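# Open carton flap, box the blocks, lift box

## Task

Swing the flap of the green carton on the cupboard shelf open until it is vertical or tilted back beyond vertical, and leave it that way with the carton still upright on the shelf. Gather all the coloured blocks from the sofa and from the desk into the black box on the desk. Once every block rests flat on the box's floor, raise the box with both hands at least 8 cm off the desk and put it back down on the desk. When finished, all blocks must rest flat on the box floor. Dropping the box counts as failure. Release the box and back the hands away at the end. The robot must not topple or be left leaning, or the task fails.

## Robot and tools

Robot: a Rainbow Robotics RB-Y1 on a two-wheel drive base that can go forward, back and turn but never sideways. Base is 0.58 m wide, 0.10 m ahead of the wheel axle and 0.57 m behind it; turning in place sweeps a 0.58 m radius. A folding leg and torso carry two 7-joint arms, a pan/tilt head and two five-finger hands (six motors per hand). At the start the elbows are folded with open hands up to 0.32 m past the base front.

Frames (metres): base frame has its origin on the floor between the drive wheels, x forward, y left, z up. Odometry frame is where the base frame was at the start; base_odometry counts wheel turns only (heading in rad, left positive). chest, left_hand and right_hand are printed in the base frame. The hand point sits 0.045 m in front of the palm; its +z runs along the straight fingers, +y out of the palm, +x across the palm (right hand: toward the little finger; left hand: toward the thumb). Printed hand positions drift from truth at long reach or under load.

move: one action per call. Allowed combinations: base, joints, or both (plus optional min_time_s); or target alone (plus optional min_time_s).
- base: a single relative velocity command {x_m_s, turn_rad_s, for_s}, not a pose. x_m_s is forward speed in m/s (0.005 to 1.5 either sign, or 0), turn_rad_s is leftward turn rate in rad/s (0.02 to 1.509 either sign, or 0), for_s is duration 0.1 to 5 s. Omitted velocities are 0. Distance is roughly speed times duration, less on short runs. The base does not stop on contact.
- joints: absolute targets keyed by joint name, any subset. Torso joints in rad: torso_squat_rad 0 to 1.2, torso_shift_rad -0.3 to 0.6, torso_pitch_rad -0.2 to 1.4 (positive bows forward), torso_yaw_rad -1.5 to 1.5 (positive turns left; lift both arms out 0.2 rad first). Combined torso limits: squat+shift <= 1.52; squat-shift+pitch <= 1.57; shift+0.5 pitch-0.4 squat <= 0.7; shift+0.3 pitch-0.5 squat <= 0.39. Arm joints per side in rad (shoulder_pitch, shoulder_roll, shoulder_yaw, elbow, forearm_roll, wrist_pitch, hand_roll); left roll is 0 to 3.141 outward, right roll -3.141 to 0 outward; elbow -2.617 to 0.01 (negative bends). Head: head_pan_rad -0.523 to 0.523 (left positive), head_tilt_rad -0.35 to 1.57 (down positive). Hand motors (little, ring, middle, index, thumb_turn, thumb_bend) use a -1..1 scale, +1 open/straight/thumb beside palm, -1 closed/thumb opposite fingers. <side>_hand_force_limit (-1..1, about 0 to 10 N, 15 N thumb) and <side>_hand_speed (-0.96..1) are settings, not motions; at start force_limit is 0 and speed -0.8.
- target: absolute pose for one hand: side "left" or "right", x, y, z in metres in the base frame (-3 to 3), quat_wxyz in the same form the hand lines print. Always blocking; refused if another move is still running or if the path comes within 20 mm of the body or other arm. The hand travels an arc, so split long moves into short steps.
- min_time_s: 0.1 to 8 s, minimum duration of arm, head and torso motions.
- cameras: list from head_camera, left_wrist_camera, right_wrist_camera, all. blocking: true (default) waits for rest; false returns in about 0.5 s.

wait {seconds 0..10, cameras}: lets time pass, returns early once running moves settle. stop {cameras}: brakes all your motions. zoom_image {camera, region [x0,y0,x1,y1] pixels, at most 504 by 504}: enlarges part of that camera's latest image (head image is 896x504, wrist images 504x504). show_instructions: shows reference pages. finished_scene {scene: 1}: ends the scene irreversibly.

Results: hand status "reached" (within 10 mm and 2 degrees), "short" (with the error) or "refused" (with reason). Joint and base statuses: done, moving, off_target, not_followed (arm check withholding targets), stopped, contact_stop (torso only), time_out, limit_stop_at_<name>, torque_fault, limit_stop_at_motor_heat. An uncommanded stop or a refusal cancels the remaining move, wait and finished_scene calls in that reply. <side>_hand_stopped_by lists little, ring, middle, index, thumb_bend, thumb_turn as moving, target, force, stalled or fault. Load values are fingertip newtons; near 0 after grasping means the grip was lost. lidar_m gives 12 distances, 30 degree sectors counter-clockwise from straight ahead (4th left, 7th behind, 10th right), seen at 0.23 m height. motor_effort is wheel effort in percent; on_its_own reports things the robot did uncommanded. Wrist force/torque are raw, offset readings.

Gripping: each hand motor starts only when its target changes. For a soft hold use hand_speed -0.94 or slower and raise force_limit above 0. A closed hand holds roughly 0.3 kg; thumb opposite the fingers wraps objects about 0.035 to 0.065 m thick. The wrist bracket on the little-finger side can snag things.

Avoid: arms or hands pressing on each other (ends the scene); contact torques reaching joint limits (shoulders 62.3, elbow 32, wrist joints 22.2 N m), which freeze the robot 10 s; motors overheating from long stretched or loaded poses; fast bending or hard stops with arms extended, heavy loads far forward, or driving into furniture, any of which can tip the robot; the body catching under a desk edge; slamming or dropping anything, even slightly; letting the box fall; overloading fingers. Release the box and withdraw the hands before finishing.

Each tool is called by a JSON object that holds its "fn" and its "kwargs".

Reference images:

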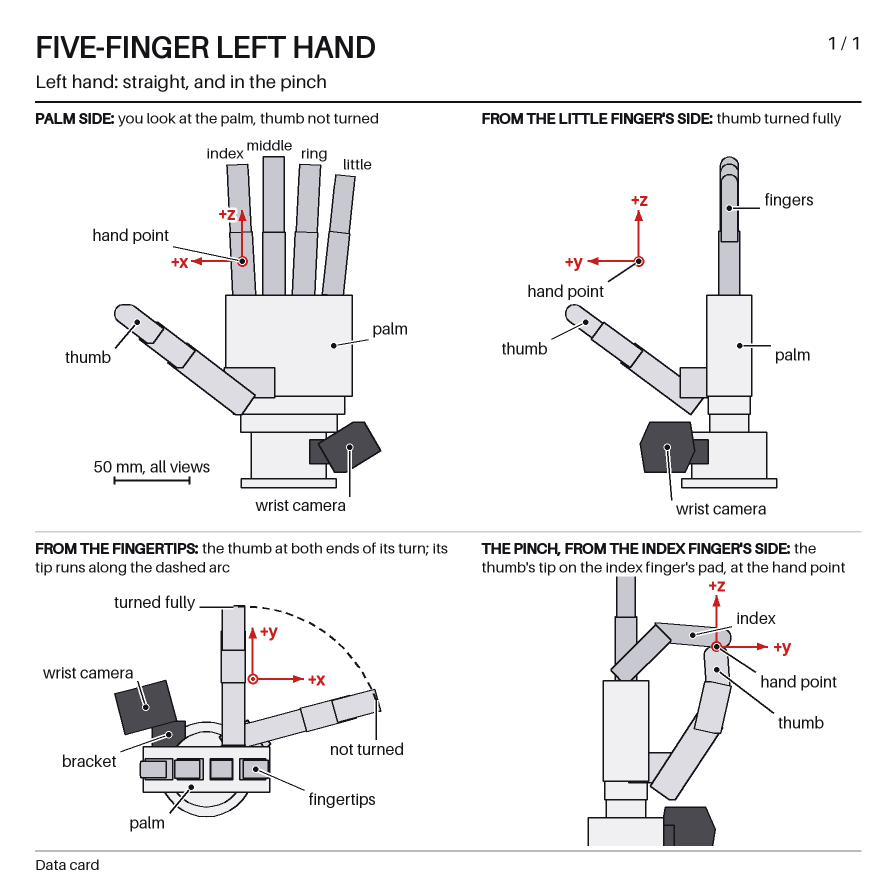

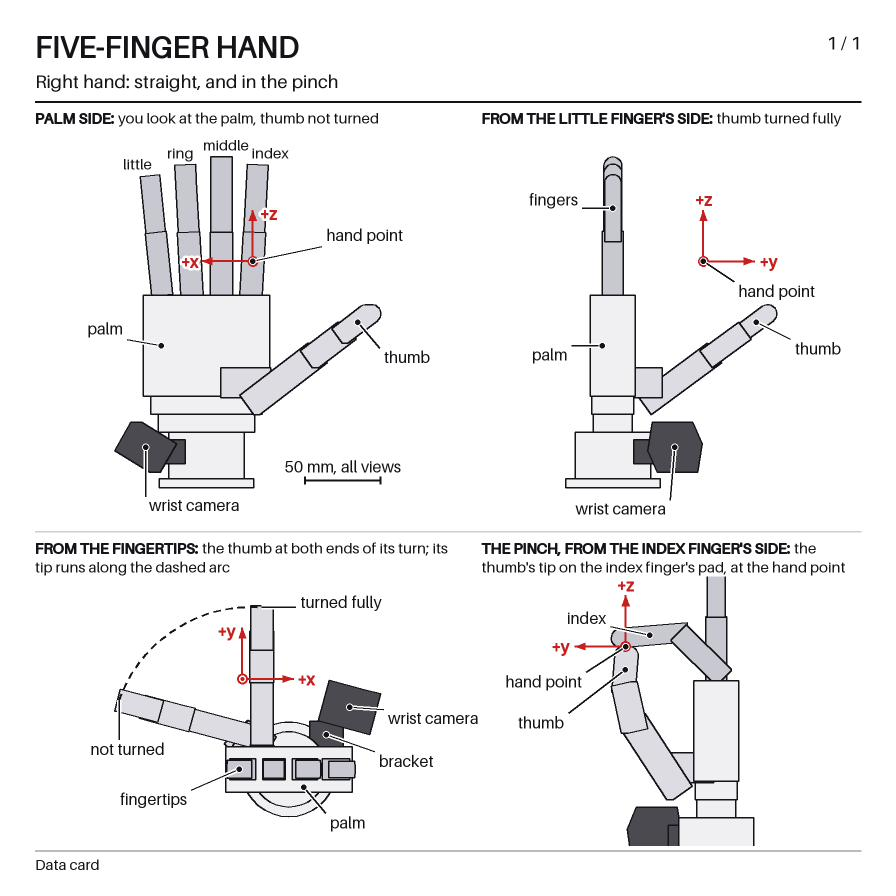

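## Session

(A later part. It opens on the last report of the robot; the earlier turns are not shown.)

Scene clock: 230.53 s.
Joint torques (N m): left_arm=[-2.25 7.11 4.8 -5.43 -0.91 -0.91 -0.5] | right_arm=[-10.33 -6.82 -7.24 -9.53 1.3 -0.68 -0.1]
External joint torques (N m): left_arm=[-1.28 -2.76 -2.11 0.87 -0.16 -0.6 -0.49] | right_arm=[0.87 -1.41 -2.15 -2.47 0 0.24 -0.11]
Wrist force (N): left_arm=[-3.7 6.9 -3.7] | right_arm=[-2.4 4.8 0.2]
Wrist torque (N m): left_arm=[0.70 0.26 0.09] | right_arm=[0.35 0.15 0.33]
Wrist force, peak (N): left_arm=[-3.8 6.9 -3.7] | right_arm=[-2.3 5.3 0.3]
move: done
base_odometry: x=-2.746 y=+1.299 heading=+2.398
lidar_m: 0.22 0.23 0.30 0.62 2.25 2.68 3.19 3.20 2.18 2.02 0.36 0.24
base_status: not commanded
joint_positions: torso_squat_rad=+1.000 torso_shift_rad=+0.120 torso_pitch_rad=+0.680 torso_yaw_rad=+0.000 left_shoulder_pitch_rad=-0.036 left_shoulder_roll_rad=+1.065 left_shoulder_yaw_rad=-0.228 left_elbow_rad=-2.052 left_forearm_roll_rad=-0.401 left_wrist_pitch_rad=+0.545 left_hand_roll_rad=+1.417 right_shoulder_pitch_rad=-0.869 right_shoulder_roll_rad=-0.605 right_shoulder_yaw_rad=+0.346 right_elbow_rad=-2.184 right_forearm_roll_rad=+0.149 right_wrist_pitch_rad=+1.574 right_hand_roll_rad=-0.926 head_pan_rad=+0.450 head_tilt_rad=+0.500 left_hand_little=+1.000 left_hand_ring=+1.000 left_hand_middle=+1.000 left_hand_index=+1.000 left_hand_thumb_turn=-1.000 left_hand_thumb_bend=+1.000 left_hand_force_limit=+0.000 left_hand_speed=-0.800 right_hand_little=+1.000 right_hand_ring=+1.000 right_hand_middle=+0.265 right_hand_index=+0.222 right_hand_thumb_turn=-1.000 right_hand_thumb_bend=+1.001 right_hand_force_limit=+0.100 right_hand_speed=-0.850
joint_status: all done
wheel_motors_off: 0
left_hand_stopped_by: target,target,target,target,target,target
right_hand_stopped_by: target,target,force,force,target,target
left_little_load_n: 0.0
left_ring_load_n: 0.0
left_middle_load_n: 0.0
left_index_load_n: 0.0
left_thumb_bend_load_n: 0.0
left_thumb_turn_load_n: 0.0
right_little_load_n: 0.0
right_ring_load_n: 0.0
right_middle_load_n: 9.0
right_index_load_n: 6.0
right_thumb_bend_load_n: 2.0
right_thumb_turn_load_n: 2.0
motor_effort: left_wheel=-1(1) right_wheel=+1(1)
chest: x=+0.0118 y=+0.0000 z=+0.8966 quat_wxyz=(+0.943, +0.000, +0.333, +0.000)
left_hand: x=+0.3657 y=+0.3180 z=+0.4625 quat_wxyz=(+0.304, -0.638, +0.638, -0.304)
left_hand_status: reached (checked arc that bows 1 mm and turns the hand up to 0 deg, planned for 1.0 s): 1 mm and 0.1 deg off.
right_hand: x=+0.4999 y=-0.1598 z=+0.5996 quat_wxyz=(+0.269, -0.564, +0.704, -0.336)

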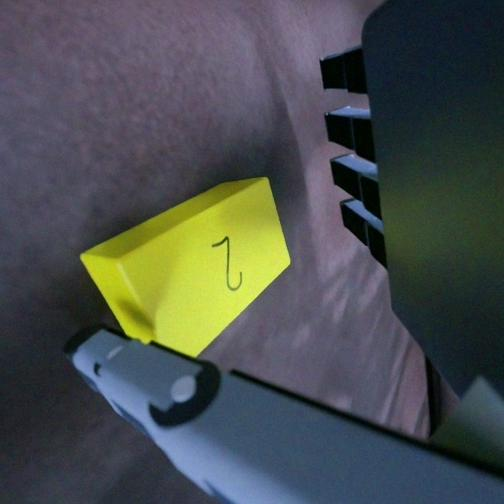

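{"fn": "move", "kwargs": {"joints": {"left_hand_speed":-0.85,"left_hand_force_limit":0.1,"left_hand_index":0.45,"left_hand_middle":0.45}, "cameras": ["left_wrist_camera"]}}

{"fn": "move", "kwargs": {"joints": {"left_hand_index":0.3,"left_hand_middle":0.3}, "cameras": ["left_wrist_camera"]}}

Scene clock: 232.73 s.
Joint torques (N m): left_arm=[-2.51 7.19 4.68 -5.32 -0.93 -1 -0.42] | right_arm=[-10.55 -7.07 -7.29 -9.54 1.25 -0.66 -0.1]
External joint torques (N m): left_arm=[-1.55 -2.68 -2.22 0.98 -0.18 -0.69 -0.41] | right_arm=[0.65 -1.66 -2.2 -2.48 -0.06 0.26 -0.1]
Wrist force (N): left_arm=[-3.8 6.9 -3.6] | right_arm=[-2.3 5.2 0.5]
Wrist torque (N m): left_arm=[0.71 0.27 0.10] | right_arm=[0.40 0.14 0.31]
Wrist force, peak (N): left_arm=[-3.8 7.0 -3.7] | right_arm=[-2.3 5.2 0.5]
move: done
base_odometry: x=-2.746 y=+1.299 heading=+2.398
lidar_m: 0.22 0.23 0.29 0.60 2.25 2.69 3.21 3.19 2.17 2.02 0.36 0.23
base_status: not commanded
joint_positions: torso_squat_rad=+1.000 torso_shift_rad=+0.120 torso_pitch_rad=+0.680 torso_yaw_rad=+0.000 left_shoulder_pitch_rad=-0.036 left_shoulder_roll_rad=+1.065 left_shoulder_yaw_rad=-0.228 left_elbow_rad=-2.052 left_forearm_roll_rad=-0.401 left_wrist_pitch_rad=+0.545 left_hand_roll_rad=+1.417 right_shoulder_pitch_rad=-0.869 right_shoulder_roll_rad=-0.605 right_shoulder_yaw_rad=+0.346 right_elbow_rad=-2.184 right_forearm_roll_rad=+0.149 right_wrist_pitch_rad=+1.574 right_hand_roll_rad=-0.926 head_pan_rad=+0.450 head_tilt_rad=+0.500 left_hand_little=+1.000 left_hand_ring=+1.000 left_hand_middle=+0.450 left_hand_index=+0.450 left_hand_thumb_turn=-1.000 left_hand_thumb_bend=+1.000 left_hand_force_limit=+0.100 left_hand_speed=-0.850 right_hand_little=+1.000 right_hand_ring=+1.000 right_hand_middle=+0.265 right_hand_index=+0.222 right_hand_thumb_turn=-1.000 right_hand_thumb_bend=+1.001 right_hand_force_limit=+0.100 right_hand_speed=-0.850
joint_status: all done
wheel_motors_off: 0
left_hand_stopped_by: target,target,target,target,target,target
right_hand_stopped_by: target,target,force,force,target,target
left_little_load_n: 0.0
left_ring_load_n: 0.0
left_middle_load_n: 0.0
left_index_load_n: 0.0
left_thumb_bend_load_n: 0.0
left_thumb_turn_load_n: 0.0
right_little_load_n: 0.0
right_ring_load_n: 0.0
right_middle_load_n: 9.0
right_index_load_n: 6.0
right_thumb_bend_load_n: 2.0
right_thumb_turn_load_n: 2.0
motor_effort: left_wheel=-1(1) right_wheel=+1(1)
chest: x=+0.0118 y=+0.0000 z=+0.8966 quat_wxyz=(+0.943, +0.000, +0.333, +0.000)
left_hand: x=+0.3657 y=+0.3180 z=+0.4625 quat_wxyz=(+0.304, -0.638, +0.638, -0.304)
right_hand: x=+0.4999 y=-0.1598 z=+0.5996 quat_wxyz=(+0.269, -0.564, +0.704, -0.336)

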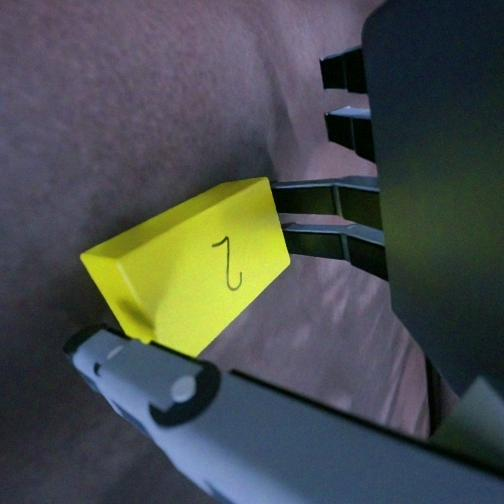

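Scene clock: 233.57 s.
Joint torques (N m): left_arm=[-2.05 7.29 5.06 -5.61 -0.82 -0.96 -0.35] | right_arm=[-10.35 -6.83 -7.34 -9.58 1.16 -0.72 -0.05]
External joint torques (N m): left_arm=[-1.09 -2.59 -1.84 0.69 -0.07 -0.66 -0.35] | right_arm=[0.85 -1.42 -2.25 -2.51 -0.15 0.2 -0.05]
Wrist force (N): left_arm=[-3.7 7.0 -3.6] | right_arm=[-2.2 4.9 0.0]
Wrist torque (N m): left_arm=[0.74 0.26 0.10] | right_arm=[0.35 0.14 0.30]
Wrist force, peak (N): left_arm=[-3.7 7.0 -3.6] | right_arm=[-2.5 5.3 0.1]
move: done
base_odometry: x=-2.746 y=+1.299 heading=+2.398
lidar_m: 0.22 0.22 0.28 0.62 2.24 2.68 3.21 3.20 2.17 2.02 0.36 0.24
base_status: not commanded
joint_positions: torso_squat_rad=+1.000 torso_shift_rad=+0.120 torso_pitch_rad=+0.680 torso_yaw_rad=+0.000 left_shoulder_pitch_rad=-0.036 left_shoulder_roll_rad=+1.065 left_shoulder_yaw_rad=-0.228 left_elbow_rad=-2.052 left_forearm_roll_rad=-0.401 left_wrist_pitch_rad=+0.545 left_hand_roll_rad=+1.417 right_shoulder_pitch_rad=-0.869 right_shoulder_roll_rad=-0.605 right_shoulder_yaw_rad=+0.346 right_elbow_rad=-2.184 right_forearm_roll_rad=+0.149 right_wrist_pitch_rad=+1.574 right_hand_roll_rad=-0.926 head_pan_rad=+0.450 head_tilt_rad=+0.500 left_hand_little=+1.000 left_hand_ring=+1.000 left_hand_middle=+0.300 left_hand_index=+0.300 left_hand_thumb_turn=-1.000 left_hand_thumb_bend=+1.000 left_hand_force_limit=+0.100 left_hand_speed=-0.850 right_hand_little=+1.000 right_hand_ring=+1.000 right_hand_middle=+0.265 right_hand_index=+0.222 right_hand_thumb_turn=-1.000 right_hand_thumb_bend=+1.001 right_hand_force_limit=+0.100 right_hand_speed=-0.850
joint_status: all done
wheel_motors_off: 0
left_hand_stopped_by: target,target,target,target,target,target
right_hand_stopped_by: target,target,force,force,target,target
left_little_load_n: 0.0
left_ring_load_n: 0.0
left_middle_load_n: 0.0
left_index_load_n: 0.0
left_thumb_bend_load_n: 0.0
left_thumb_turn_load_n: 0.0
right_little_load_n: 0.0
right_ring_load_n: 0.0
right_middle_load_n: 9.0
right_index_load_n: 5.5
right_thumb_bend_load_n: 1.5
right_thumb_turn_load_n: 2.5
motor_effort: left_wheel=-1(1) right_wheel=+1(1)
chest: x=+0.0118 y=+0.0000 z=+0.8966 quat_wxyz=(+0.943, +0.000, +0.333, +0.000)
left_hand: x=+0.3657 y=+0.3180 z=+0.4625 quat_wxyz=(+0.304, -0.638, +0.638, -0.304)
right_hand: x=+0.4999 y=-0.1598 z=+0.5996 quat_wxyz=(+0.269, -0.564, +0.704, -0.336)

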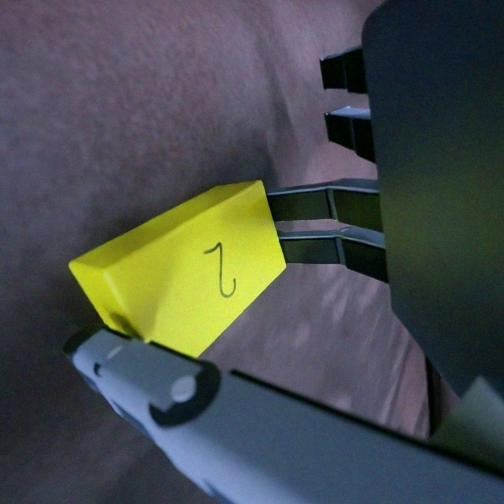

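{"fn": "move", "kwargs": {"joints": {"left_hand_index":0.22,"left_hand_middle":0.22}}}

{"fn": "move", "kwargs": {"joints": {"left_hand_index":0.15,"left_hand_middle":0.15}, "cameras": ["left_wrist_camera"]}}

Scene clock: 234.63 s.
Joint torques (N m): left_arm=[-2.32 7.34 4.94 -5.55 -0.88 -1.05 -0.45] | right_arm=[-10.39 -6.83 -7.2 -9.5 1.26 -0.62 -0.11]
External joint torques (N m): left_arm=[-1.36 -2.53 -1.96 0.75 -0.14 -0.75 -0.44] | right_arm=[0.81 -1.42 -2.11 -2.43 -0.05 0.29 -0.12]
Wrist force (N): left_arm=[-3.8 7.3 -3.3] | right_arm=[-2.4 4.8 0.0]
Wrist torque (N m): left_arm=[0.70 0.27 0.10] | right_arm=[0.34 0.16 0.30]
Wrist force, peak (N): left_arm=[-3.7 7.6 -3.2] | right_arm=[-2.4 5.3 0.3]
move: done
base_odometry: x=-2.746 y=+1.299 heading=+2.398
lidar_m: 0.21 0.22 0.30 0.60 2.24 2.68 3.21 3.18 2.18 2.01 0.35 0.24
base_status: not commanded
joint_positions: torso_squat_rad=+1.000 torso_shift_rad=+0.120 torso_pitch_rad=+0.680 torso_yaw_rad=+0.000 left_shoulder_pitch_rad=-0.036 left_shoulder_roll_rad=+1.065 left_shoulder_yaw_rad=-0.228 left_elbow_rad=-2.052 left_forearm_roll_rad=-0.401 left_wrist_pitch_rad=+0.545 left_hand_roll_rad=+1.417 right_shoulder_pitch_rad=-0.869 right_shoulder_roll_rad=-0.605 right_shoulder_yaw_rad=+0.346 right_elbow_rad=-2.184 right_forearm_roll_rad=+0.149 right_wrist_pitch_rad=+1.574 right_hand_roll_rad=-0.926 head_pan_rad=+0.450 head_tilt_rad=+0.500 left_hand_little=+1.000 left_hand_ring=+1.000 left_hand_middle=+0.222 left_hand_index=+0.221 left_hand_thumb_turn=-1.000 left_hand_thumb_bend=+1.000 left_hand_force_limit=+0.100 left_hand_speed=-0.850 right_hand_little=+1.000 right_hand_ring=+1.000 right_hand_middle=+0.265 right_hand_index=+0.222 right_hand_thumb_turn=-1.000 right_hand_thumb_bend=+1.001 right_hand_force_limit=+0.100 right_hand_speed=-0.850
joint_status: all done
wheel_motors_off: 0
left_hand_stopped_by: target,target,target,target,target,target
right_hand_stopped_by: target,target,force,force,target,target
left_little_load_n: 0.0
left_ring_load_n: 0.0
left_middle_load_n: 4.0
left_index_load_n: 2.5
left_thumb_bend_load_n: 0.5
left_thumb_turn_load_n: 0.0
right_little_load_n: 0.0
right_ring_load_n: 0.0
right_middle_load_n: 9.0
right_index_load_n: 6.0
right_thumb_bend_load_n: 2.0
right_thumb_turn_load_n: 2.5
motor_effort: left_wheel=-1(1) right_wheel=+1(1)
chest: x=+0.0118 y=+0.0000 z=+0.8966 quat_wxyz=(+0.943, +0.000, +0.333, +0.000)
left_hand: x=+0.3657 y=+0.3180 z=+0.4625 quat_wxyz=(+0.304, -0.638, +0.638, -0.304)
right_hand: x=+0.4999 y=-0.1598 z=+0.5996 quat_wxyz=(+0.269, -0.564, +0.704, -0.336)
pictures: none

Scene clock: 235.07 s.
Joint torques (N m): left_arm=[-2.05 6.98 4.88 -5.45 -0.94 -1 -0.33] | right_arm=[-10.36 -6.97 -7.27 -9.43 1.22 -0.71 0]
External joint torques (N m): left_arm=[-1.09 -2.89 -2.02 0.84 -0.2 -0.7 -0.32] | right_arm=[0.84 -1.56 -2.18 -2.36 -0.08 0.21 0]
Wrist force (N): left_arm=[-3.6 7.4 -3.2] | right_arm=[-1.9 5.2 0.4]
Wrist torque (N m): left_arm=[0.73 0.26 0.10] | right_arm=[0.40 0.06 0.33]
Wrist force, peak (N): left_arm=[-3.7 7.5 -3.3] | right_arm=[-2.2 5.2 0.4]
move: off_target
base_odometry: x=-2.746 y=+1.299 heading=+2.398
lidar_m: 0.21 0.22 0.27 0.60 2.25 2.68 3.20 3.19 2.17 2.02 0.35 0.24
base_status: not commanded
joint_positions: torso_squat_rad=+1.000 torso_shift_rad=+0.120 torso_pitch_rad=+0.680 torso_yaw_rad=+0.000 left_shoulder_pitch_rad=-0.036 left_shoulder_roll_rad=+1.065 left_shoulder_yaw_rad=-0.228 left_elbow_rad=-2.052 left_forearm_roll_rad=-0.401 left_wrist_pitch_rad=+0.545 left_hand_roll_rad=+1.417 right_shoulder_pitch_rad=-0.869 right_shoulder_roll_rad=-0.605 right_shoulder_yaw_rad=+0.346 right_elbow_rad=-2.184 right_forearm_roll_rad=+0.149 right_wrist_pitch_rad=+1.574 right_hand_roll_rad=-0.926 head_pan_rad=+0.450 head_tilt_rad=+0.500 left_hand_little=+1.000 left_hand_ring=+1.000 left_hand_middle=+0.211 left_hand_index=+0.196 left_hand_thumb_turn=-1.000 left_hand_thumb_bend=+1.000 left_hand_force_limit=+0.100 left_hand_speed=-0.850 right_hand_little=+1.000 right_hand_ring=+1.000 right_hand_middle=+0.265 right_hand_index=+0.222 right_hand_thumb_turn=-1.000 right_hand_thumb_bend=+1.001 right_hand_force_limit=+0.100 right_hand_speed=-0.850
joint_status: left_hand_middle off_target (ended at +0.211, target +0.150); left_hand_index off_target (ended at +0.196, target +0.150)
wheel_motors_off: 0
left_hand_stopped_by: target,target,force,force,target,target
right_hand_stopped_by: target,target,force,force,target,target
left_little_load_n: 0.0
left_ring_load_n: 0.0
left_middle_load_n: 6.0
left_index_load_n: 6.5
left_thumb_bend_load_n: 0.5
left_thumb_turn_load_n: -0.5
right_little_load_n: 0.0
right_ring_load_n: 0.0
right_middle_load_n: 9.0
right_index_load_n: 5.5
right_thumb_bend_load_n: 2.0
right_thumb_turn_load_n: 2.5
motor_effort: left_wheel=-1(1) right_wheel=+1(1)
chest: x=+0.0118 y=+0.0000 z=+0.8966 quat_wxyz=(+0.943, +0.000, +0.333, +0.000)
left_hand: x=+0.3657 y=+0.3180 z=+0.4625 quat_wxyz=(+0.304, -0.638, +0.638, -0.304)
right_hand: x=+0.4999 y=-0.1598 z=+0.5996 quat_wxyz=(+0.269, -0.564, +0.704, -0.336)

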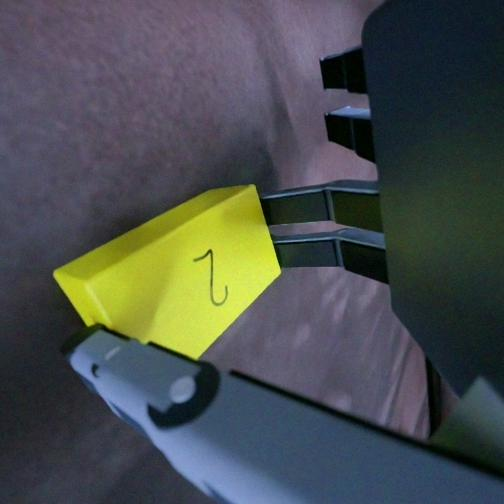

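{"fn": "move", "kwargs": {"target": {"side":"left","x":0.366,"y":0.318,"z":0.485,"quat_wxyz":[0.3045,-0.638,0.638,-0.3045]}, "min_time_s": 1.5, "cameras": ["left_wrist_camera"]}}

Scene clock: 237.13 s.
Joint torques (N m): left_arm=[-0.21 8.46 9.33 -6.76 -0.68 -0.22 0.34] | right_arm=[-10.47 -7.03 -7.46 -9.52 1.23 -0.76 -0.13]
External joint torques (N m): left_arm=[0.78 -1.24 2.26 -0.6 0.12 0.08 0.35] | right_arm=[0.73 -1.63 -2.37 -2.45 -0.08 0.16 -0.14]
Wrist force (N): left_arm=[-3.7 7.3 -3.2] | right_arm=[-2.4 4.9 0.4]
Wrist torque (N m): left_arm=[0.70 0.26 0.23] | right_arm=[0.33 0.15 0.31]
Wrist force, peak (N): left_arm=[-3.7 7.5 -3.3] | right_arm=[-2.5 5.3 0.4]
move: done
base_odometry: x=-2.746 y=+1.299 heading=+2.398
lidar_m: 0.22 0.23 0.28 0.61 2.25 2.69 3.20 3.21 2.17 2.02 0.35 0.22
base_status: not commanded
joint_positions: torso_squat_rad=+1.000 torso_shift_rad=+0.120 torso_pitch_rad=+0.680 torso_yaw_rad=+0.000 left_shoulder_pitch_rad=+0.009 left_shoulder_roll_rad=+1.127 left_shoulder_yaw_rad=-0.187 left_elbow_rad=-2.137 left_forearm_roll_rad=-0.353 left_wrist_pitch_rad=+0.588 left_hand_roll_rad=+1.423 right_shoulder_pitch_rad=-0.869 right_shoulder_roll_rad=-0.605 right_shoulder_yaw_rad=+0.346 right_elbow_rad=-2.184 right_forearm_roll_rad=+0.149 right_wrist_pitch_rad=+1.574 right_hand_roll_rad=-0.926 head_pan_rad=+0.450 head_tilt_rad=+0.500 left_hand_little=+1.000 left_hand_ring=+1.000 left_hand_middle=+0.211 left_hand_index=+0.196 left_hand_thumb_turn=-1.000 left_hand_thumb_bend=+1.000 left_hand_force_limit=+0.100 left_hand_speed=-0.850 right_hand_little=+1.000 right_hand_ring=+1.000 right_hand_middle=+0.265 right_hand_index=+0.222 right_hand_thumb_turn=-1.000 right_hand_thumb_bend=+1.001 right_hand_force_limit=+0.100 right_hand_speed=-0.850
joint_status: all done
wheel_motors_off: 0
left_hand_stopped_by: target,target,force,force,target,target
right_hand_stopped_by: target,target,force,force,target,target
left_little_load_n: 0.0
left_ring_load_n: 0.0
left_middle_load_n: 6.0
left_index_load_n: 6.5
left_thumb_bend_load_n: 0.5
left_thumb_turn_load_n: -0.5
right_little_load_n: 0.0
right_ring_load_n: 0.0
right_middle_load_n: 9.0
right_index_load_n: 5.5
right_thumb_bend_load_n: 2.0
right_thumb_turn_load_n: 2.5
motor_effort: left_wheel=-1(1) right_wheel=+1(1)
chest: x=+0.0118 y=+0.0000 z=+0.8966 quat_wxyz=(+0.943, +0.000, +0.333, +0.000)
left_hand: x=+0.3660 y=+0.3178 z=+0.4848 quat_wxyz=(+0.304, -0.638, +0.638, -0.305)
left_hand_status: reached (checked arc that bows 4 mm and turns the hand up to 0 deg, planned for 1.5 s): 0 mm and 0.0 deg off.
right_hand: x=+0.4999 y=-0.1598 z=+0.5996 quat_wxyz=(+0.269, -0.564, +0.704, -0.336)

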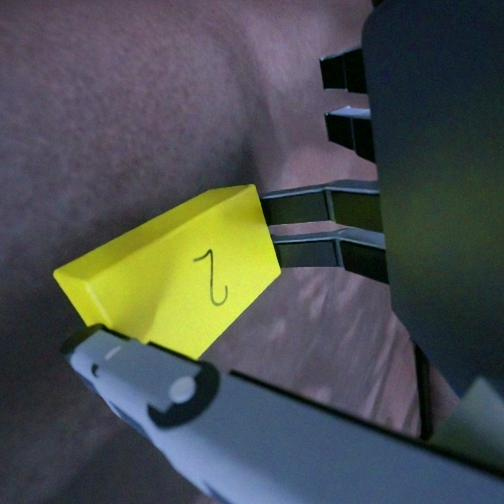

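{"fn": "move", "kwargs": {"target": {"side":"left","x":0.42,"y":0.26,"z":0.62,"quat_wxyz":[0.3045,-0.638,0.638,-0.3045]}, "min_time_s": 2.5, "cameras": ["left_wrist_camera","head_camera"]}}

Scene clock: 240.73 s.
Joint torques (N m): left_arm=[-6.09 9.42 10.13 -4.71 -1.27 -0.23 -0.24] | right_arm=[-10.23 -7.02 -7.33 -9.41 1.28 -0.66 -0.06]
External joint torques (N m): left_arm=[-0.58 -1.16 1.76 -0.34 0.03 0.16 -0.23] | right_arm=[0.98 -1.61 -2.24 -2.35 -0.03 0.26 -0.07]
Wrist force (N): left_arm=[-3.8 7.4 -3.3] | right_arm=[-2.4 5.1 0.2]
Wrist torque (N m): left_arm=[0.71 0.27 0.08] | right_arm=[0.39 0.15 0.33]
Wrist force, peak (N): left_arm=[-3.9 7.6 -3.5] | right_arm=[-2.5 5.5 0.3]
move: done
base_odometry: x=-2.746 y=+1.299 heading=+2.398
lidar_m: 0.21 0.22 0.29 0.62 2.23 2.69 3.21 3.21 2.17 2.01 0.36 0.23
base_status: not commanded
joint_positions: torso_squat_rad=+1.000 torso_shift_rad=+0.120 torso_pitch_rad=+0.680 torso_yaw_rad=+0.000 left_shoulder_pitch_rad=-0.208 left_shoulder_roll_rad=+1.453 left_shoulder_yaw_rad=-0.055 left_elbow_rad=-2.503 left_forearm_roll_rad=+0.147 left_wrist_pitch_rad=+1.028 left_hand_roll_rad=+1.372 right_shoulder_pitch_rad=-0.869 right_shoulder_roll_rad=-0.605 right_shoulder_yaw_rad=+0.346 right_elbow_rad=-2.184 right_forearm_roll_rad=+0.149 right_wrist_pitch_rad=+1.574 right_hand_roll_rad=-0.926 head_pan_rad=+0.450 head_tilt_rad=+0.500 left_hand_little=+1.000 left_hand_ring=+1.000 left_hand_middle=+0.211 left_hand_index=+0.196 left_hand_thumb_turn=-1.000 left_hand_thumb_bend=+1.000 left_hand_force_limit=+0.100 left_hand_speed=-0.850 right_hand_little=+1.000 right_hand_ring=+1.000 right_hand_middle=+0.265 right_hand_index=+0.222 right_hand_thumb_turn=-1.000 right_hand_thumb_bend=+1.001 right_hand_force_limit=+0.100 right_hand_speed=-0.850
joint_status: all done
wheel_motors_off: 0
left_hand_stopped_by: target,target,force,force,target,target
right_hand_stopped_by: target,target,force,force,target,target
left_little_load_n: 0.0
left_ring_load_n: 0.0
left_middle_load_n: 6.0
left_index_load_n: 6.5
left_thumb_bend_load_n: 1.0
left_thumb_turn_load_n: -0.5
right_little_load_n: 0.0
right_ring_load_n: 0.0
right_middle_load_n: 9.0
right_index_load_n: 6.0
right_thumb_bend_load_n: 2.0
right_thumb_turn_load_n: 2.5
motor_effort: left_wheel=-1(1) right_wheel=+0(1)
chest: x=+0.0118 y=+0.0000 z=+0.8966 quat_wxyz=(+0.943, +0.000, +0.333, +0.000)
left_hand: x=+0.4193 y=+0.2603 z=+0.6197 quat_wxyz=(+0.305, -0.637, +0.638, -0.307)
left_hand_status: reached (checked arc that bows 25 mm and turns the hand up to 3 deg, planned for 2.5 s): 1 mm and 0.4 deg off.
right_hand: x=+0.4999 y=-0.1598 z=+0.5996 quat_wxyz=(+0.269, -0.564, +0.704, -0.336)
pictures: head_camera, left_wrist_camera

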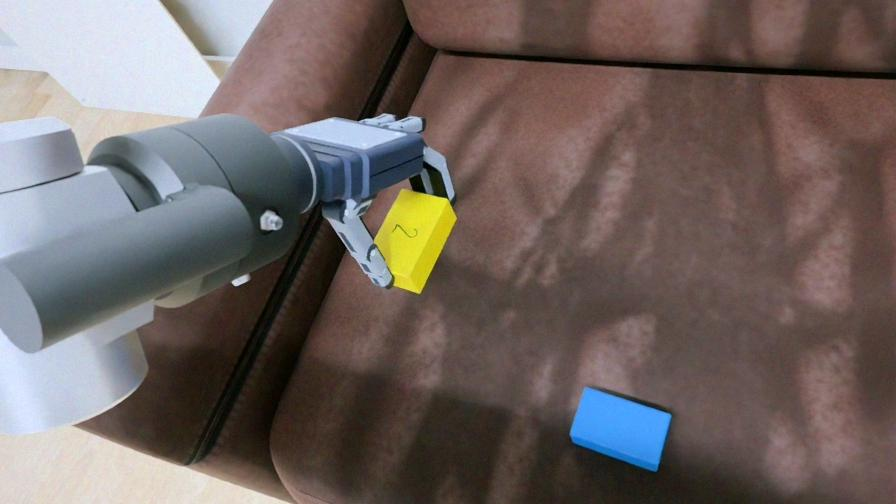

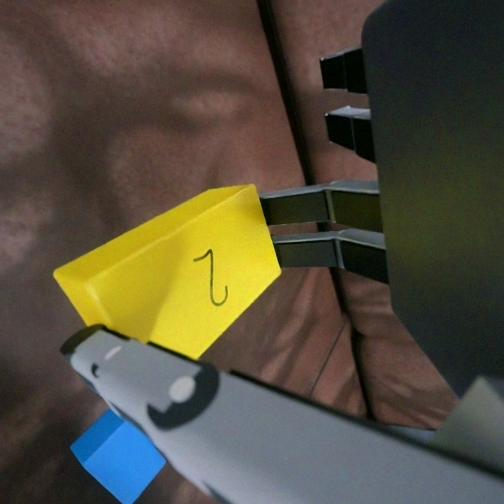

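{"fn": "move", "kwargs": {"base": {"x_m_s":-0.25,"for_s":2.8}, "joints": {"torso_squat_rad":0.7,"torso_shift_rad":0.05,"torso_pitch_rad":0.45,"head_pan_rad":0,"head_tilt_rad":0.4}, "min_time_s": 2.5, "cameras": ["head_camera","right_wrist_camera","left_wrist_camera"]}}

Scene clock: 246.03 s.
Joint torques (N m): left_arm=[-7.58 10 10.77 -3.18 -1.65 -0.51 -0.35] | right_arm=[-13.52 -7.13 -7.64 -7.94 1.41 -0.92 -0.1]
External joint torques (N m): left_arm=[-0.03 -1.62 1.39 -0.14 -0.12 -0.1 -0.34] | right_arm=[0.33 -1.16 -1.76 -1.93 0.01 0.21 -0.11]
Wrist force (N): left_arm=[-3.8 8.2 -4.6] | right_arm=[-1.7 5.9 -0.8]
Wrist torque (N m): left_arm=[0.84 0.23 0.07] | right_arm=[0.46 0.10 0.36]
Wrist force, peak (N): left_arm=[-3.7 8.4 -5.0] | right_arm=[-1.8 6.2 1.3]
move: done
base_odometry: x=-2.231 y=+0.825 heading=+2.397
lidar_m: 0.92 0.93 2.19 1.96 1.97 2.53 3.00 3.27 2.24 2.09 1.46 1.00
base_status: done (sent for 2.8 of 2.8 s)
joint_positions: torso_squat_rad=+0.700 torso_shift_rad=+0.050 torso_pitch_rad=+0.450 torso_yaw_rad=+0.000 left_shoulder_pitch_rad=-0.209 left_shoulder_roll_rad=+1.453 left_shoulder_yaw_rad=-0.055 left_elbow_rad=-2.504 left_forearm_roll_rad=+0.147 left_wrist_pitch_rad=+1.028 left_hand_roll_rad=+1.372 right_shoulder_pitch_rad=-0.868 right_shoulder_roll_rad=-0.605 right_shoulder_yaw_rad=+0.346 right_elbow_rad=-2.184 right_forearm_roll_rad=+0.149 right_wrist_pitch_rad=+1.574 right_hand_roll_rad=-0.926 head_pan_rad=+0.000 head_tilt_rad=+0.400 left_hand_little=+1.000 left_hand_ring=+1.000 left_hand_middle=+0.211 left_hand_index=+0.196 left_hand_thumb_turn=-1.000 left_hand_thumb_bend=+1.000 left_hand_force_limit=+0.100 left_hand_speed=-0.850 right_hand_little=+1.000 right_hand_ring=+1.000 right_hand_middle=+0.265 right_hand_index=+0.222 right_hand_thumb_turn=-1.000 right_hand_thumb_bend=+1.001 right_hand_force_limit=+0.100 right_hand_speed=-0.850
joint_status: all done
wheel_motors_off: 0
left_hand_stopped_by: target,target,force,force,target,target
right_hand_stopped_by: target,target,force,force,target,target
left_little_load_n: 0.0
left_ring_load_n: 0.0
left_middle_load_n: 6.0
left_index_load_n: 6.5
left_thumb_bend_load_n: 1.0
left_thumb_turn_load_n: -0.5
right_little_load_n: 0.0
right_ring_load_n: 0.0
right_middle_load_n: 9.0
right_index_load_n: 5.5
right_thumb_bend_load_n: 2.0
right_thumb_turn_load_n: 2.5
motor_effort: left_wheel=-6(21) right_wheel=+8(25)
chest: x=-0.0667 y=+0.0000 z=+1.0938 quat_wxyz=(+0.975, +0.000, +0.223, +0.000)
left_hand: x=+0.3932 y=+0.2602 z=+0.9173 quat_wxyz=(+0.377, -0.597, +0.599, -0.378)
right_hand: x=+0.4762 y=-0.1599 z=+0.9159 quat_wxyz=(+0.348, -0.522, +0.669, -0.398)
pictures: head_camera, left_wrist_camera, right_wrist_camera

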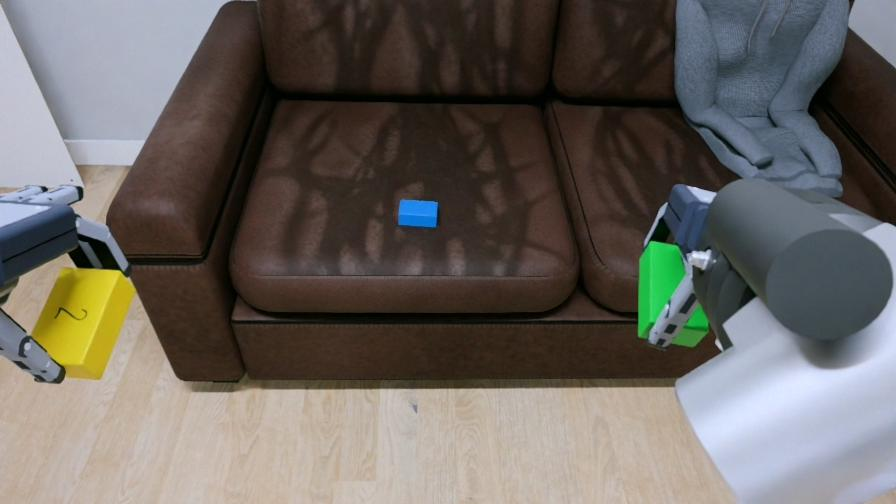

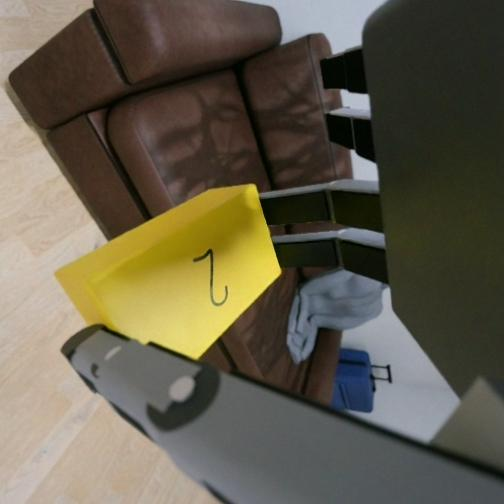

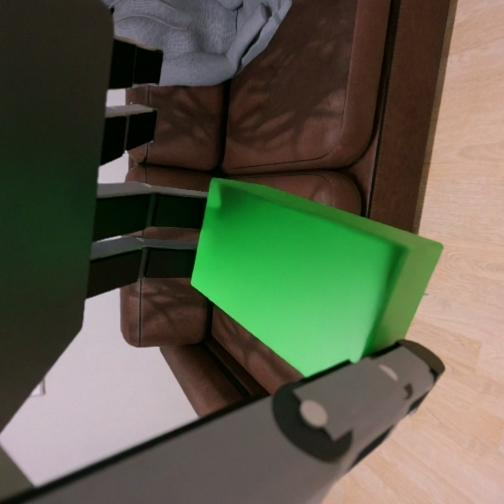

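{"fn": "move", "kwargs": {"base": {"turn_rad_s":0.75,"for_s":3.87}, "joints": {"head_tilt_rad":0.15}, "cameras": ["head_camera"]}}

Scene clock: 252.10 s.
Joint torques (N m): left_arm=[-7.26 9.83 10.9 -3.09 -1.53 -0.38 -0.34] | right_arm=[-13.74 -7.39 -7.79 -7.97 1.52 -0.96 -0.17]
External joint torques (N m): left_arm=[0.29 -1.79 1.51 -0.05 0 0.04 -0.34] | right_arm=[0.12 -1.42 -1.92 -1.96 0.11 0.17 -0.18]
Wrist force (N): left_arm=[-3.8 8.1 -4.6] | right_arm=[-1.7 5.7 -0.8]
Wrist torque (N m): left_arm=[0.82 0.24 0.06] | right_arm=[0.45 0.10 0.35]
Wrist force, peak (N): left_arm=[-3.8 8.4 -4.7] | right_arm=[-2.2 6.1 -0.9]
move: done
base_odometry: x=-2.231 y=+0.825 heading=-0.987
lidar_m: 2.53 3.00 2.53 2.09 2.08 1.11 0.93 0.93 1.04 2.58 1.97 2.21
base_status: done (sent for 3.87 of 3.87 s)
joint_positions: torso_squat_rad=+0.700 torso_shift_rad=+0.050 torso_pitch_rad=+0.450 torso_yaw_rad=+0.000 left_shoulder_pitch_rad=-0.209 left_shoulder_roll_rad=+1.453 left_shoulder_yaw_rad=-0.055 left_elbow_rad=-2.504 left_forearm_roll_rad=+0.147 left_wrist_pitch_rad=+1.028 left_hand_roll_rad=+1.372 right_shoulder_pitch_rad=-0.868 right_shoulder_roll_rad=-0.605 right_shoulder_yaw_rad=+0.346 right_elbow_rad=-2.184 right_forearm_roll_rad=+0.149 right_wrist_pitch_rad=+1.574 right_hand_roll_rad=-0.926 head_pan_rad=+0.000 head_tilt_rad=+0.150 left_hand_little=+1.000 left_hand_ring=+1.000 left_hand_middle=+0.211 left_hand_index=+0.196 left_hand_thumb_turn=-1.000 left_hand_thumb_bend=+1.000 left_hand_force_limit=+0.100 left_hand_speed=-0.850 right_hand_little=+1.000 right_hand_ring=+1.000 right_hand_middle=+0.265 right_hand_index=+0.222 right_hand_thumb_turn=-1.000 right_hand_thumb_bend=+1.001 right_hand_force_limit=+0.100 right_hand_speed=-0.850
joint_status: all done
wheel_motors_off: 0
left_hand_stopped_by: target,target,force,force,target,target
right_hand_stopped_by: target,target,force,force,target,target
left_little_load_n: 0.0
left_ring_load_n: 0.0
left_middle_load_n: 6.0
left_index_load_n: 6.5
left_thumb_bend_load_n: 1.0
left_thumb_turn_load_n: -0.5
right_little_load_n: 0.0
right_ring_load_n: 0.0
right_middle_load_n: 9.0
right_index_load_n: 5.5
right_thumb_bend_load_n: 1.5
right_thumb_turn_load_n: 2.5
motor_effort: left_wheel=+1(20) right_wheel=+7(25)
chest: x=-0.0667 y=+0.0000 z=+1.0938 quat_wxyz=(+0.975, +0.000, +0.223, +0.000)
left_hand: x=+0.3932 y=+0.2602 z=+0.9173 quat_wxyz=(+0.377, -0.597, +0.599, -0.378)
right_hand: x=+0.4762 y=-0.1599 z=+0.9159 quat_wxyz=(+0.348, -0.522, +0.669, -0.398)

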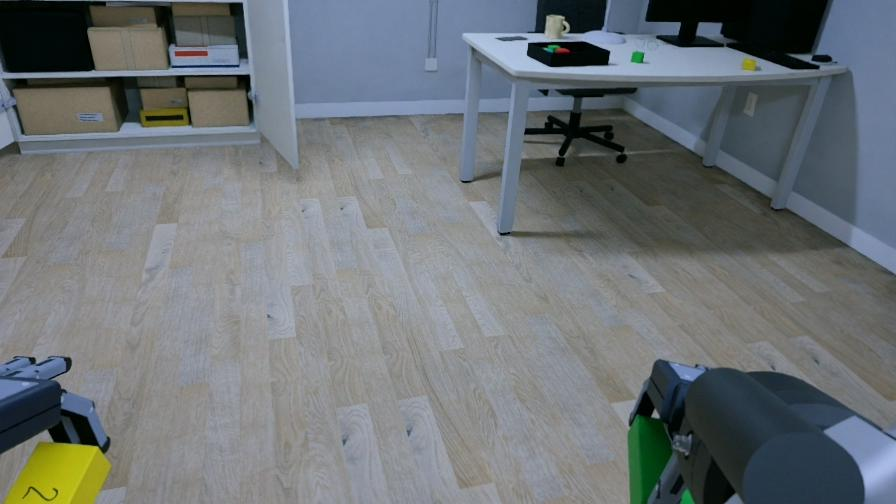

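{"fn": "zoom_image", "kwargs": {"camera": "head_camera", "region": [450, 0, 850, 240]}}

Scaled by 1.260 from the camera's image (finer frame: 1280x720).

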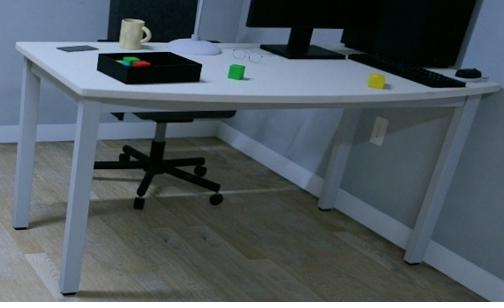

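{"fn": "move", "kwargs": {"base": {"turn_rad_s":-0.4,"for_s":1.0}}}

{"fn": "move", "kwargs": {"base": {"x_m_s":0.45,"for_s":3.42}}}

{"fn": "move", "kwargs": {"base": {"turn_rad_s":0.4,"for_s":1.24}, "joints": {"head_tilt_rad":0.3}, "cameras": ["head_camera"]}}

Scene clock: 257.93 s.
Joint torques (N m): left_arm=[-7.6 9.79 10.46 -2.98 -1.61 -0.52 -0.34] | right_arm=[-13.79 -7.09 -7.75 -7.97 1.43 -0.87 -0.19]
External joint torques (N m): left_arm=[-0.05 -1.83 1.08 0.06 -0.08 -0.1 -0.33] | right_arm=[0.06 -1.12 -1.87 -1.96 0.03 0.26 -0.2]
Wrist force (N): left_arm=[-3.7 8.2 -4.5] | right_arm=[-1.9 5.4 -0.7]
Wrist torque (N m): left_arm=[0.82 0.22 0.08] | right_arm=[0.37 0.13 0.35]
Wrist force, peak (N): left_arm=[-4.0 8.4 -4.7] | right_arm=[-2.1 6.1 -0.8]
move: done
base_odometry: x=-2.231 y=+0.825 heading=-1.386
lidar_m: 3.08 2.52 3.31 2.34 2.09 2.08 1.05 0.92 0.93 2.05 2.58 1.96
base_status: done (sent for 1 of 1 s)
joint_positions: torso_squat_rad=+0.700 torso_shift_rad=+0.050 torso_pitch_rad=+0.450 torso_yaw_rad=+0.000 left_shoulder_pitch_rad=-0.209 left_shoulder_roll_rad=+1.453 left_shoulder_yaw_rad=-0.055 left_elbow_rad=-2.504 left_forearm_roll_rad=+0.147 left_wrist_pitch_rad=+1.028 left_hand_roll_rad=+1.372 right_shoulder_pitch_rad=-0.868 right_shoulder_roll_rad=-0.605 right_shoulder_yaw_rad=+0.346 right_elbow_rad=-2.184 right_forearm_roll_rad=+0.149 right_wrist_pitch_rad=+1.574 right_hand_roll_rad=-0.926 head_pan_rad=+0.000 head_tilt_rad=+0.150 left_hand_little=+1.000 left_hand_ring=+1.000 left_hand_middle=+0.211 left_hand_index=+0.196 left_hand_thumb_turn=-1.000 left_hand_thumb_bend=+1.000 left_hand_force_limit=+0.100 left_hand_speed=-0.850 right_hand_little=+1.000 right_hand_ring=+1.000 right_hand_middle=+0.265 right_hand_index=+0.222 right_hand_thumb_turn=-1.000 right_hand_thumb_bend=+1.001 right_hand_force_limit=+0.100 right_hand_speed=-0.850
joint_status: not commanded
wheel_motors_off: 0
left_hand_stopped_by: target,target,force,force,target,target
right_hand_stopped_by: target,target,force,force,target,target
left_little_load_n: 0.0
left_ring_load_n: 0.0
left_middle_load_n: 6.0
left_index_load_n: 6.5
left_thumb_bend_load_n: 1.0
left_thumb_turn_load_n: -0.5
right_little_load_n: 0.0
right_ring_load_n: 0.0
right_middle_load_n: 9.5
right_index_load_n: 5.5
right_thumb_bend_load_n: 2.0
right_thumb_turn_load_n: 2.5
motor_effort: left_wheel=+1(16) right_wheel=-10(20)
chest: x=-0.0667 y=+0.0000 z=+1.0938 quat_wxyz=(+0.975, +0.000, +0.223, +0.000)
left_hand: x=+0.3932 y=+0.2602 z=+0.9173 quat_wxyz=(+0.377, -0.597, +0.599, -0.378)
right_hand: x=+0.4762 y=-0.1599 z=+0.9159 quat_wxyz=(+0.348, -0.522, +0.669, -0.398)
pictures: none

Scene clock: 262.73 s.
Joint torques (N m): left_arm=[-7.52 9.84 10.69 -3.01 -1.62 -0.55 -0.48] | right_arm=[-14.14 -7.18 -7.84 -7.86 1.44 -1.05 -0.13]
External joint torques (N m): left_arm=[0.03 -1.77 1.31 0.03 -0.09 -0.13 -0.47] | right_arm=[-0.29 -1.21 -1.96 -1.85 0.03 0.09 -0.13]
Wrist force (N): left_arm=[-3.7 8.3 -4.4] | right_arm=[-2.0 5.7 -0.6]
Wrist torque (N m): left_arm=[0.82 0.22 0.06] | right_arm=[0.43 0.14 0.35]
Wrist force, peak (N): left_arm=[-3.8 8.6 -4.7] | right_arm=[-2.0 6.1 -1.3]
move: done
base_odometry: x=-1.948 y=-0.694 heading=-1.386
lidar_m: 1.84 1.16 2.05 3.02 3.11 3.14 2.34 2.15 2.84 1.21 0.91 1.54
base_status: done (sent for 3.43 of 3.43 s)
joint_positions: torso_squat_rad=+0.700 torso_shift_rad=+0.050 torso_pitch_rad=+0.450 torso_yaw_rad=+0.000 left_shoulder_pitch_rad=-0.209 left_shoulder_roll_rad=+1.453 left_shoulder_yaw_rad=-0.055 left_elbow_rad=-2.504 left_forearm_roll_rad=+0.147 left_wrist_pitch_rad=+1.028 left_hand_roll_rad=+1.372 right_shoulder_pitch_rad=-0.868 right_shoulder_roll_rad=-0.605 right_shoulder_yaw_rad=+0.346 right_elbow_rad=-2.184 right_forearm_roll_rad=+0.149 right_wrist_pitch_rad=+1.574 right_hand_roll_rad=-0.926 head_pan_rad=+0.000 head_tilt_rad=+0.150 left_hand_little=+1.000 left_hand_ring=+1.000 left_hand_middle=+0.211 left_hand_index=+0.196 left_hand_thumb_turn=-1.000 left_hand_thumb_bend=+1.000 left_hand_force_limit=+0.100 left_hand_speed=-0.850 right_hand_little=+1.000 right_hand_ring=+1.000 right_hand_middle=+0.265 right_hand_index=+0.222 right_hand_thumb_turn=-1.000 right_hand_thumb_bend=+1.001 right_hand_force_limit=+0.100 right_hand_speed=-0.850
joint_status: not commanded
wheel_motors_off: 0
left_hand_stopped_by: target,target,force,force,target,target
right_hand_stopped_by: target,target,force,force,target,target
left_little_load_n: 0.0
left_ring_load_n: 0.0
left_middle_load_n: 6.0
left_index_load_n: 6.5
left_thumb_bend_load_n: 1.0
left_thumb_turn_load_n: -0.5
right_little_load_n: 0.0
right_ring_load_n: 0.0
right_middle_load_n: 9.0
right_index_load_n: 5.5
right_thumb_bend_load_n: 2.0
right_thumb_turn_load_n: 2.5
motor_effort: left_wheel=-1(23) right_wheel=-1(33)
chest: x=-0.0666 y=+0.0000 z=+1.0938 quat_wxyz=(+0.975, +0.000, +0.223, +0.000)
left_hand: x=+0.3933 y=+0.2602 z=+0.9172 quat_wxyz=(+0.377, -0.597, +0.599, -0.378)
right_hand: x=+0.4763 y=-0.1599 z=+0.9158 quat_wxyz=(+0.348, -0.522, +0.669, -0.398)
pictures: none

Scene clock: 265.10 s.
Joint torques (N m): left_arm=[-7.39 9.83 10.85 -3.08 -1.57 -0.4 -0.27] | right_arm=[-14.1 -7.26 -7.86 -7.84 1.47 -0.98 -0.12]
External joint torques (N m): left_arm=[0.16 -1.78 1.47 -0.04 -0.04 0.02 -0.26] | right_arm=[-0.25 -1.29 -1.98 -1.83 0.06 0.16 -0.12]
Wrist force (N): left_arm=[-3.8 8.3 -4.5] | right_arm=[-1.9 5.6 -0.6]
Wrist torque (N m): left_arm=[0.85 0.24 0.05] | right_arm=[0.40 0.13 0.35]
Wrist force, peak (N): left_arm=[-4.2 8.4 -4.8] | right_arm=[-2.2 5.9 -0.7]
move: done
base_odometry: x=-1.948 y=-0.694 heading=-0.893
lidar_m: 1.17 1.17 3.01 3.11 3.12 2.37 2.15 2.86 1.23 0.90 1.54 1.83
base_status: done (sent for 1.23 of 1.23 s)
joint_positions: torso_squat_rad=+0.700 torso_shift_rad=+0.050 torso_pitch_rad=+0.450 torso_yaw_rad=+0.000 left_shoulder_pitch_rad=-0.209 left_shoulder_roll_rad=+1.453 left_shoulder_yaw_rad=-0.055 left_elbow_rad=-2.504 left_forearm_roll_rad=+0.147 left_wrist_pitch_rad=+1.028 left_hand_roll_rad=+1.372 right_shoulder_pitch_rad=-0.868 right_shoulder_roll_rad=-0.605 right_shoulder_yaw_rad=+0.346 right_elbow_rad=-2.184 right_forearm_roll_rad=+0.149 right_wrist_pitch_rad=+1.574 right_hand_roll_rad=-0.926 head_pan_rad=+0.000 head_tilt_rad=+0.300 left_hand_little=+1.000 left_hand_ring=+1.000 left_hand_middle=+0.211 left_hand_index=+0.196 left_hand_thumb_turn=-1.000 left_hand_thumb_bend=+1.000 left_hand_force_limit=+0.100 left_hand_speed=-0.850 right_hand_little=+1.000 right_hand_ring=+1.000 right_hand_middle=+0.265 right_hand_index=+0.222 right_hand_thumb_turn=-1.000 right_hand_thumb_bend=+1.001 right_hand_force_limit=+0.100 right_hand_speed=-0.850
joint_status: all done
wheel_motors_off: 0
left_hand_stopped_by: target,target,force,force,target,target
right_hand_stopped_by: target,target,force,force,target,target
left_little_load_n: 0.0
left_ring_load_n: 0.0
left_middle_load_n: 6.0
left_index_load_n: 6.5
left_thumb_bend_load_n: 1.0
left_thumb_turn_load_n: -0.5
right_little_load_n: 0.0
right_ring_load_n: 0.0
right_middle_load_n: 9.0
right_index_load_n: 5.5
right_thumb_bend_load_n: 2.0
right_thumb_turn_load_n: 2.0
motor_effort: left_wheel=+1(20) right_wheel=+6(21)
chest: x=-0.0666 y=+0.0000 z=+1.0938 quat_wxyz=(+0.975, +0.000, +0.223, +0.000)
left_hand: x=+0.3933 y=+0.2602 z=+0.9172 quat_wxyz=(+0.377, -0.597, +0.599, -0.378)
right_hand: x=+0.4762 y=-0.1599 z=+0.9158 quat_wxyz=(+0.348, -0.522, +0.669, -0.398)

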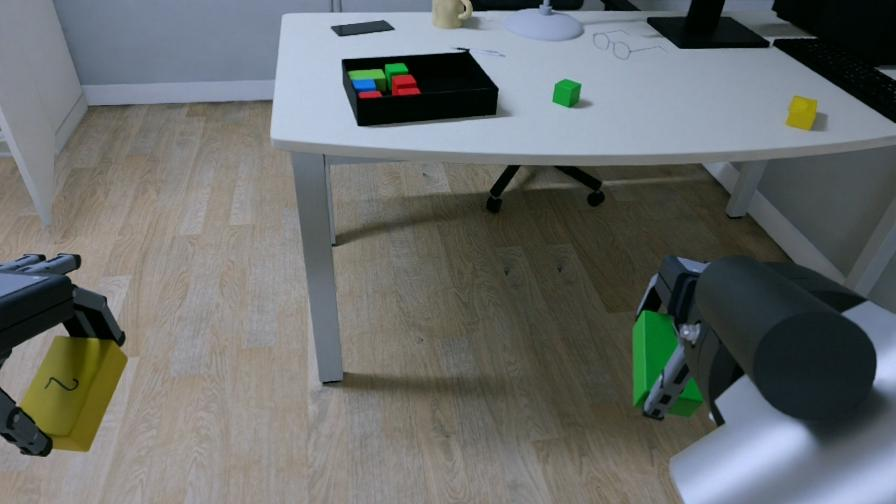

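{"fn": "zoom_image", "kwargs": {"camera": "head_camera", "region": [320, 30, 600, 150]}}

{"fn": "zoom_image", "kwargs": {"camera": "head_camera", "region": [540, 60, 880, 150]}}

Scaled by 1.800 from the camera's image (finer frame: 1280x720).

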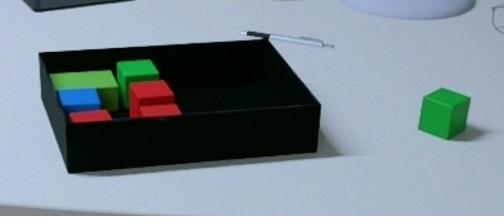

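Scaled by 1.482 from the camera's image (finer frame: 1280x720).

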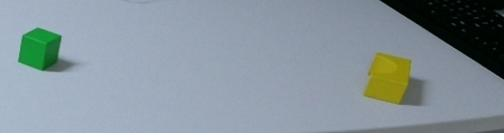

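{"fn": "move", "kwargs": {"base": {"turn_rad_s":-0.1,"for_s":0.62}}}

{"fn": "move", "kwargs": {"base": {"x_m_s":0.3,"for_s":2.0}, "joints": {"head_tilt_rad":0.5}, "cameras": ["head_camera"]}}

Scene clock: 269.20 s.
Joint torques (N m): left_arm=[-7.32 9.95 10.82 -3.03 -1.6 -0.42 -0.4] | right_arm=[-13.71 -7.27 -7.77 -7.82 1.47 -0.98 -0.12]
External joint torques (N m): left_arm=[0.23 -1.66 1.44 0.01 -0.07 -0.01 -0.4] | right_arm=[0.14 -1.3 -1.89 -1.81 0.07 0.15 -0.13]
Wrist force (N): left_arm=[-3.8 8.2 -4.4] | right_arm=[-2.2 5.6 -0.8]
Wrist torque (N m): left_arm=[0.82 0.25 0.06] | right_arm=[0.43 0.17 0.32]
Wrist force, peak (N): left_arm=[-3.8 8.4 -4.7] | right_arm=[-1.9 6.1 -0.8]
move: done
base_odometry: x=-1.948 y=-0.694 heading=-0.956
lidar_m: 2.29 1.17 2.81 3.11 3.11 2.46 2.14 2.86 1.21 0.90 1.54 1.73
base_status: done (sent for 0.63 of 0.63 s)
joint_positions: torso_squat_rad=+0.700 torso_shift_rad=+0.050 torso_pitch_rad=+0.450 torso_yaw_rad=+0.000 left_shoulder_pitch_rad=-0.209 left_shoulder_roll_rad=+1.453 left_shoulder_yaw_rad=-0.055 left_elbow_rad=-2.504 left_forearm_roll_rad=+0.147 left_wrist_pitch_rad=+1.028 left_hand_roll_rad=+1.372 right_shoulder_pitch_rad=-0.868 right_shoulder_roll_rad=-0.605 right_shoulder_yaw_rad=+0.346 right_elbow_rad=-2.184 right_forearm_roll_rad=+0.149 right_wrist_pitch_rad=+1.574 right_hand_roll_rad=-0.926 head_pan_rad=+0.000 head_tilt_rad=+0.300 left_hand_little=+1.000 left_hand_ring=+1.000 left_hand_middle=+0.211 left_hand_index=+0.196 left_hand_thumb_turn=-1.000 left_hand_thumb_bend=+1.000 left_hand_force_limit=+0.100 left_hand_speed=-0.850 right_hand_little=+1.000 right_hand_ring=+1.000 right_hand_middle=+0.265 right_hand_index=+0.222 right_hand_thumb_turn=-1.000 right_hand_thumb_bend=+1.001 right_hand_force_limit=+0.100 right_hand_speed=-0.850
joint_status: not commanded
wheel_motors_off: 0
left_hand_stopped_by: target,target,force,force,target,target
right_hand_stopped_by: target,target,force,force,target,target
left_little_load_n: 0.0
left_ring_load_n: 0.0
left_middle_load_n: 6.0
left_index_load_n: 6.5
left_thumb_bend_load_n: 1.0
left_thumb_turn_load_n: -0.5
right_little_load_n: 0.0
right_ring_load_n: 0.0
right_middle_load_n: 9.5
right_index_load_n: 5.5
right_thumb_bend_load_n: 1.5
right_thumb_turn_load_n: 2.0
motor_effort: left_wheel=+0(12) right_wheel=-2(11)
chest: x=-0.0666 y=+0.0000 z=+1.0938 quat_wxyz=(+0.975, +0.000, +0.223, +0.000)
left_hand: x=+0.3933 y=+0.2602 z=+0.9172 quat_wxyz=(+0.377, -0.597, +0.599, -0.378)
right_hand: x=+0.4762 y=-0.1599 z=+0.9158 quat_wxyz=(+0.348, -0.522, +0.669, -0.398)
pictures: none

Scene clock: 272.30 s.
Joint torques (N m): left_arm=[-7.24 9.77 10.84 -3 -1.67 -0.5 -0.37] | right_arm=[-14.42 -7.31 -7.81 -7.58 1.53 -1 -0.13]
External joint torques (N m): left_arm=[0.31 -1.84 1.46 0.04 -0.14 -0.08 -0.37] | right_arm=[-0.57 -1.34 -1.93 -1.57 0.13 0.13 -0.14]
Wrist force (N): left_arm=[-3.7 8.3 -4.6] | right_arm=[-1.7 5.8 -0.8]
Wrist torque (N m): left_arm=[0.84 0.21 0.07] | right_arm=[0.46 0.10 0.37]
Wrist force, peak (N): left_arm=[-3.7 8.6 -4.9] | right_arm=[-1.8 6.2 -1.1]
move: done
base_odometry: x=-1.601 y=-1.184 heading=-0.955
lidar_m: 1.68 0.63 1.66 2.86 3.28 3.15 2.75 1.56 0.97 1.38 1.37 1.57
base_status: done (sent for 2 of 2 s)
joint_positions: torso_squat_rad=+0.700 torso_shift_rad=+0.050 torso_pitch_rad=+0.450 torso_yaw_rad=+0.000 left_shoulder_pitch_rad=-0.209 left_shoulder_roll_rad=+1.453 left_shoulder_yaw_rad=-0.055 left_elbow_rad=-2.504 left_forearm_roll_rad=+0.147 left_wrist_pitch_rad=+1.028 left_hand_roll_rad=+1.372 right_shoulder_pitch_rad=-0.868 right_shoulder_roll_rad=-0.605 right_shoulder_yaw_rad=+0.346 right_elbow_rad=-2.184 right_forearm_roll_rad=+0.149 right_wrist_pitch_rad=+1.574 right_hand_roll_rad=-0.926 head_pan_rad=+0.000 head_tilt_rad=+0.500 left_hand_little=+1.000 left_hand_ring=+1.000 left_hand_middle=+0.211 left_hand_index=+0.196 left_hand_thumb_turn=-1.000 left_hand_thumb_bend=+1.000 left_hand_force_limit=+0.100 left_hand_speed=-0.850 right_hand_little=+1.000 right_hand_ring=+1.000 right_hand_middle=+0.265 right_hand_index=+0.222 right_hand_thumb_turn=-1.000 right_hand_thumb_bend=+1.001 right_hand_force_limit=+0.100 right_hand_speed=-0.850
joint_status: all done
wheel_motors_off: 0
left_hand_stopped_by: target,target,force,force,target,target
right_hand_stopped_by: target,target,force,force,target,target
left_little_load_n: 0.0
left_ring_load_n: 0.0
left_middle_load_n: 6.0
left_index_load_n: 7.0
left_thumb_bend_load_n: 1.0
left_thumb_turn_load_n: -0.5
right_little_load_n: 0.0
right_ring_load_n: 0.0
right_middle_load_n: 9.0
right_index_load_n: 5.5
right_thumb_bend_load_n: 1.5
right_thumb_turn_load_n: 2.5
motor_effort: left_wheel=+7(28) right_wheel=-10(24)
chest: x=-0.0666 y=+0.0000 z=+1.0938 quat_wxyz=(+0.975, +0.000, +0.223, +0.000)
left_hand: x=+0.3933 y=+0.2602 z=+0.9172 quat_wxyz=(+0.377, -0.597, +0.599, -0.378)
right_hand: x=+0.4762 y=-0.1599 z=+0.9158 quat_wxyz=(+0.348, -0.522, +0.669, -0.398)

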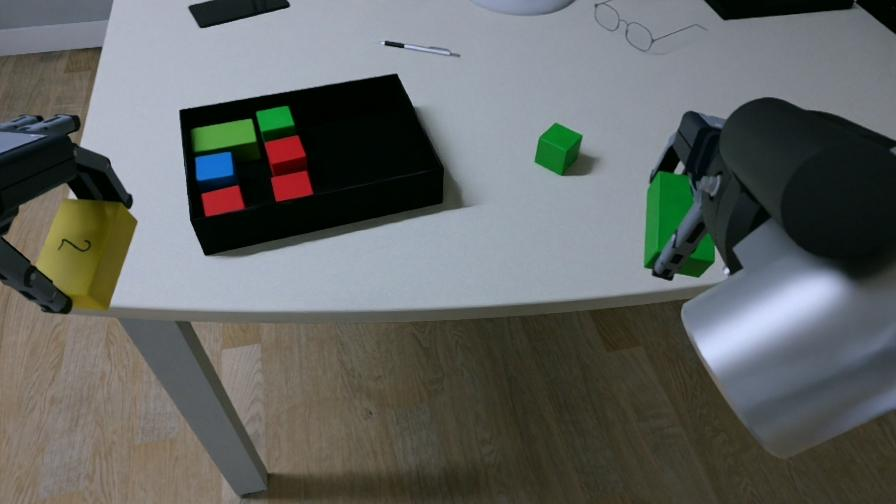

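{"fn": "zoom_image", "kwargs": {"camera": "head_camera", "region": [170, 60, 460, 260]}}

Scaled by 1.738 from the camera's image (finer frame: 1280x720).

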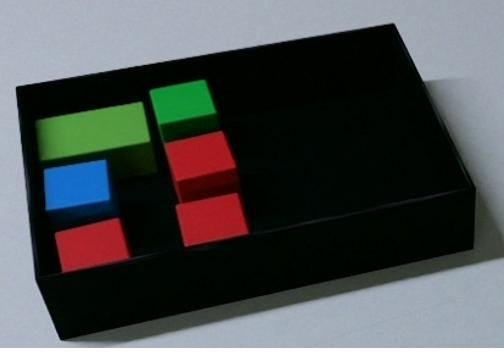

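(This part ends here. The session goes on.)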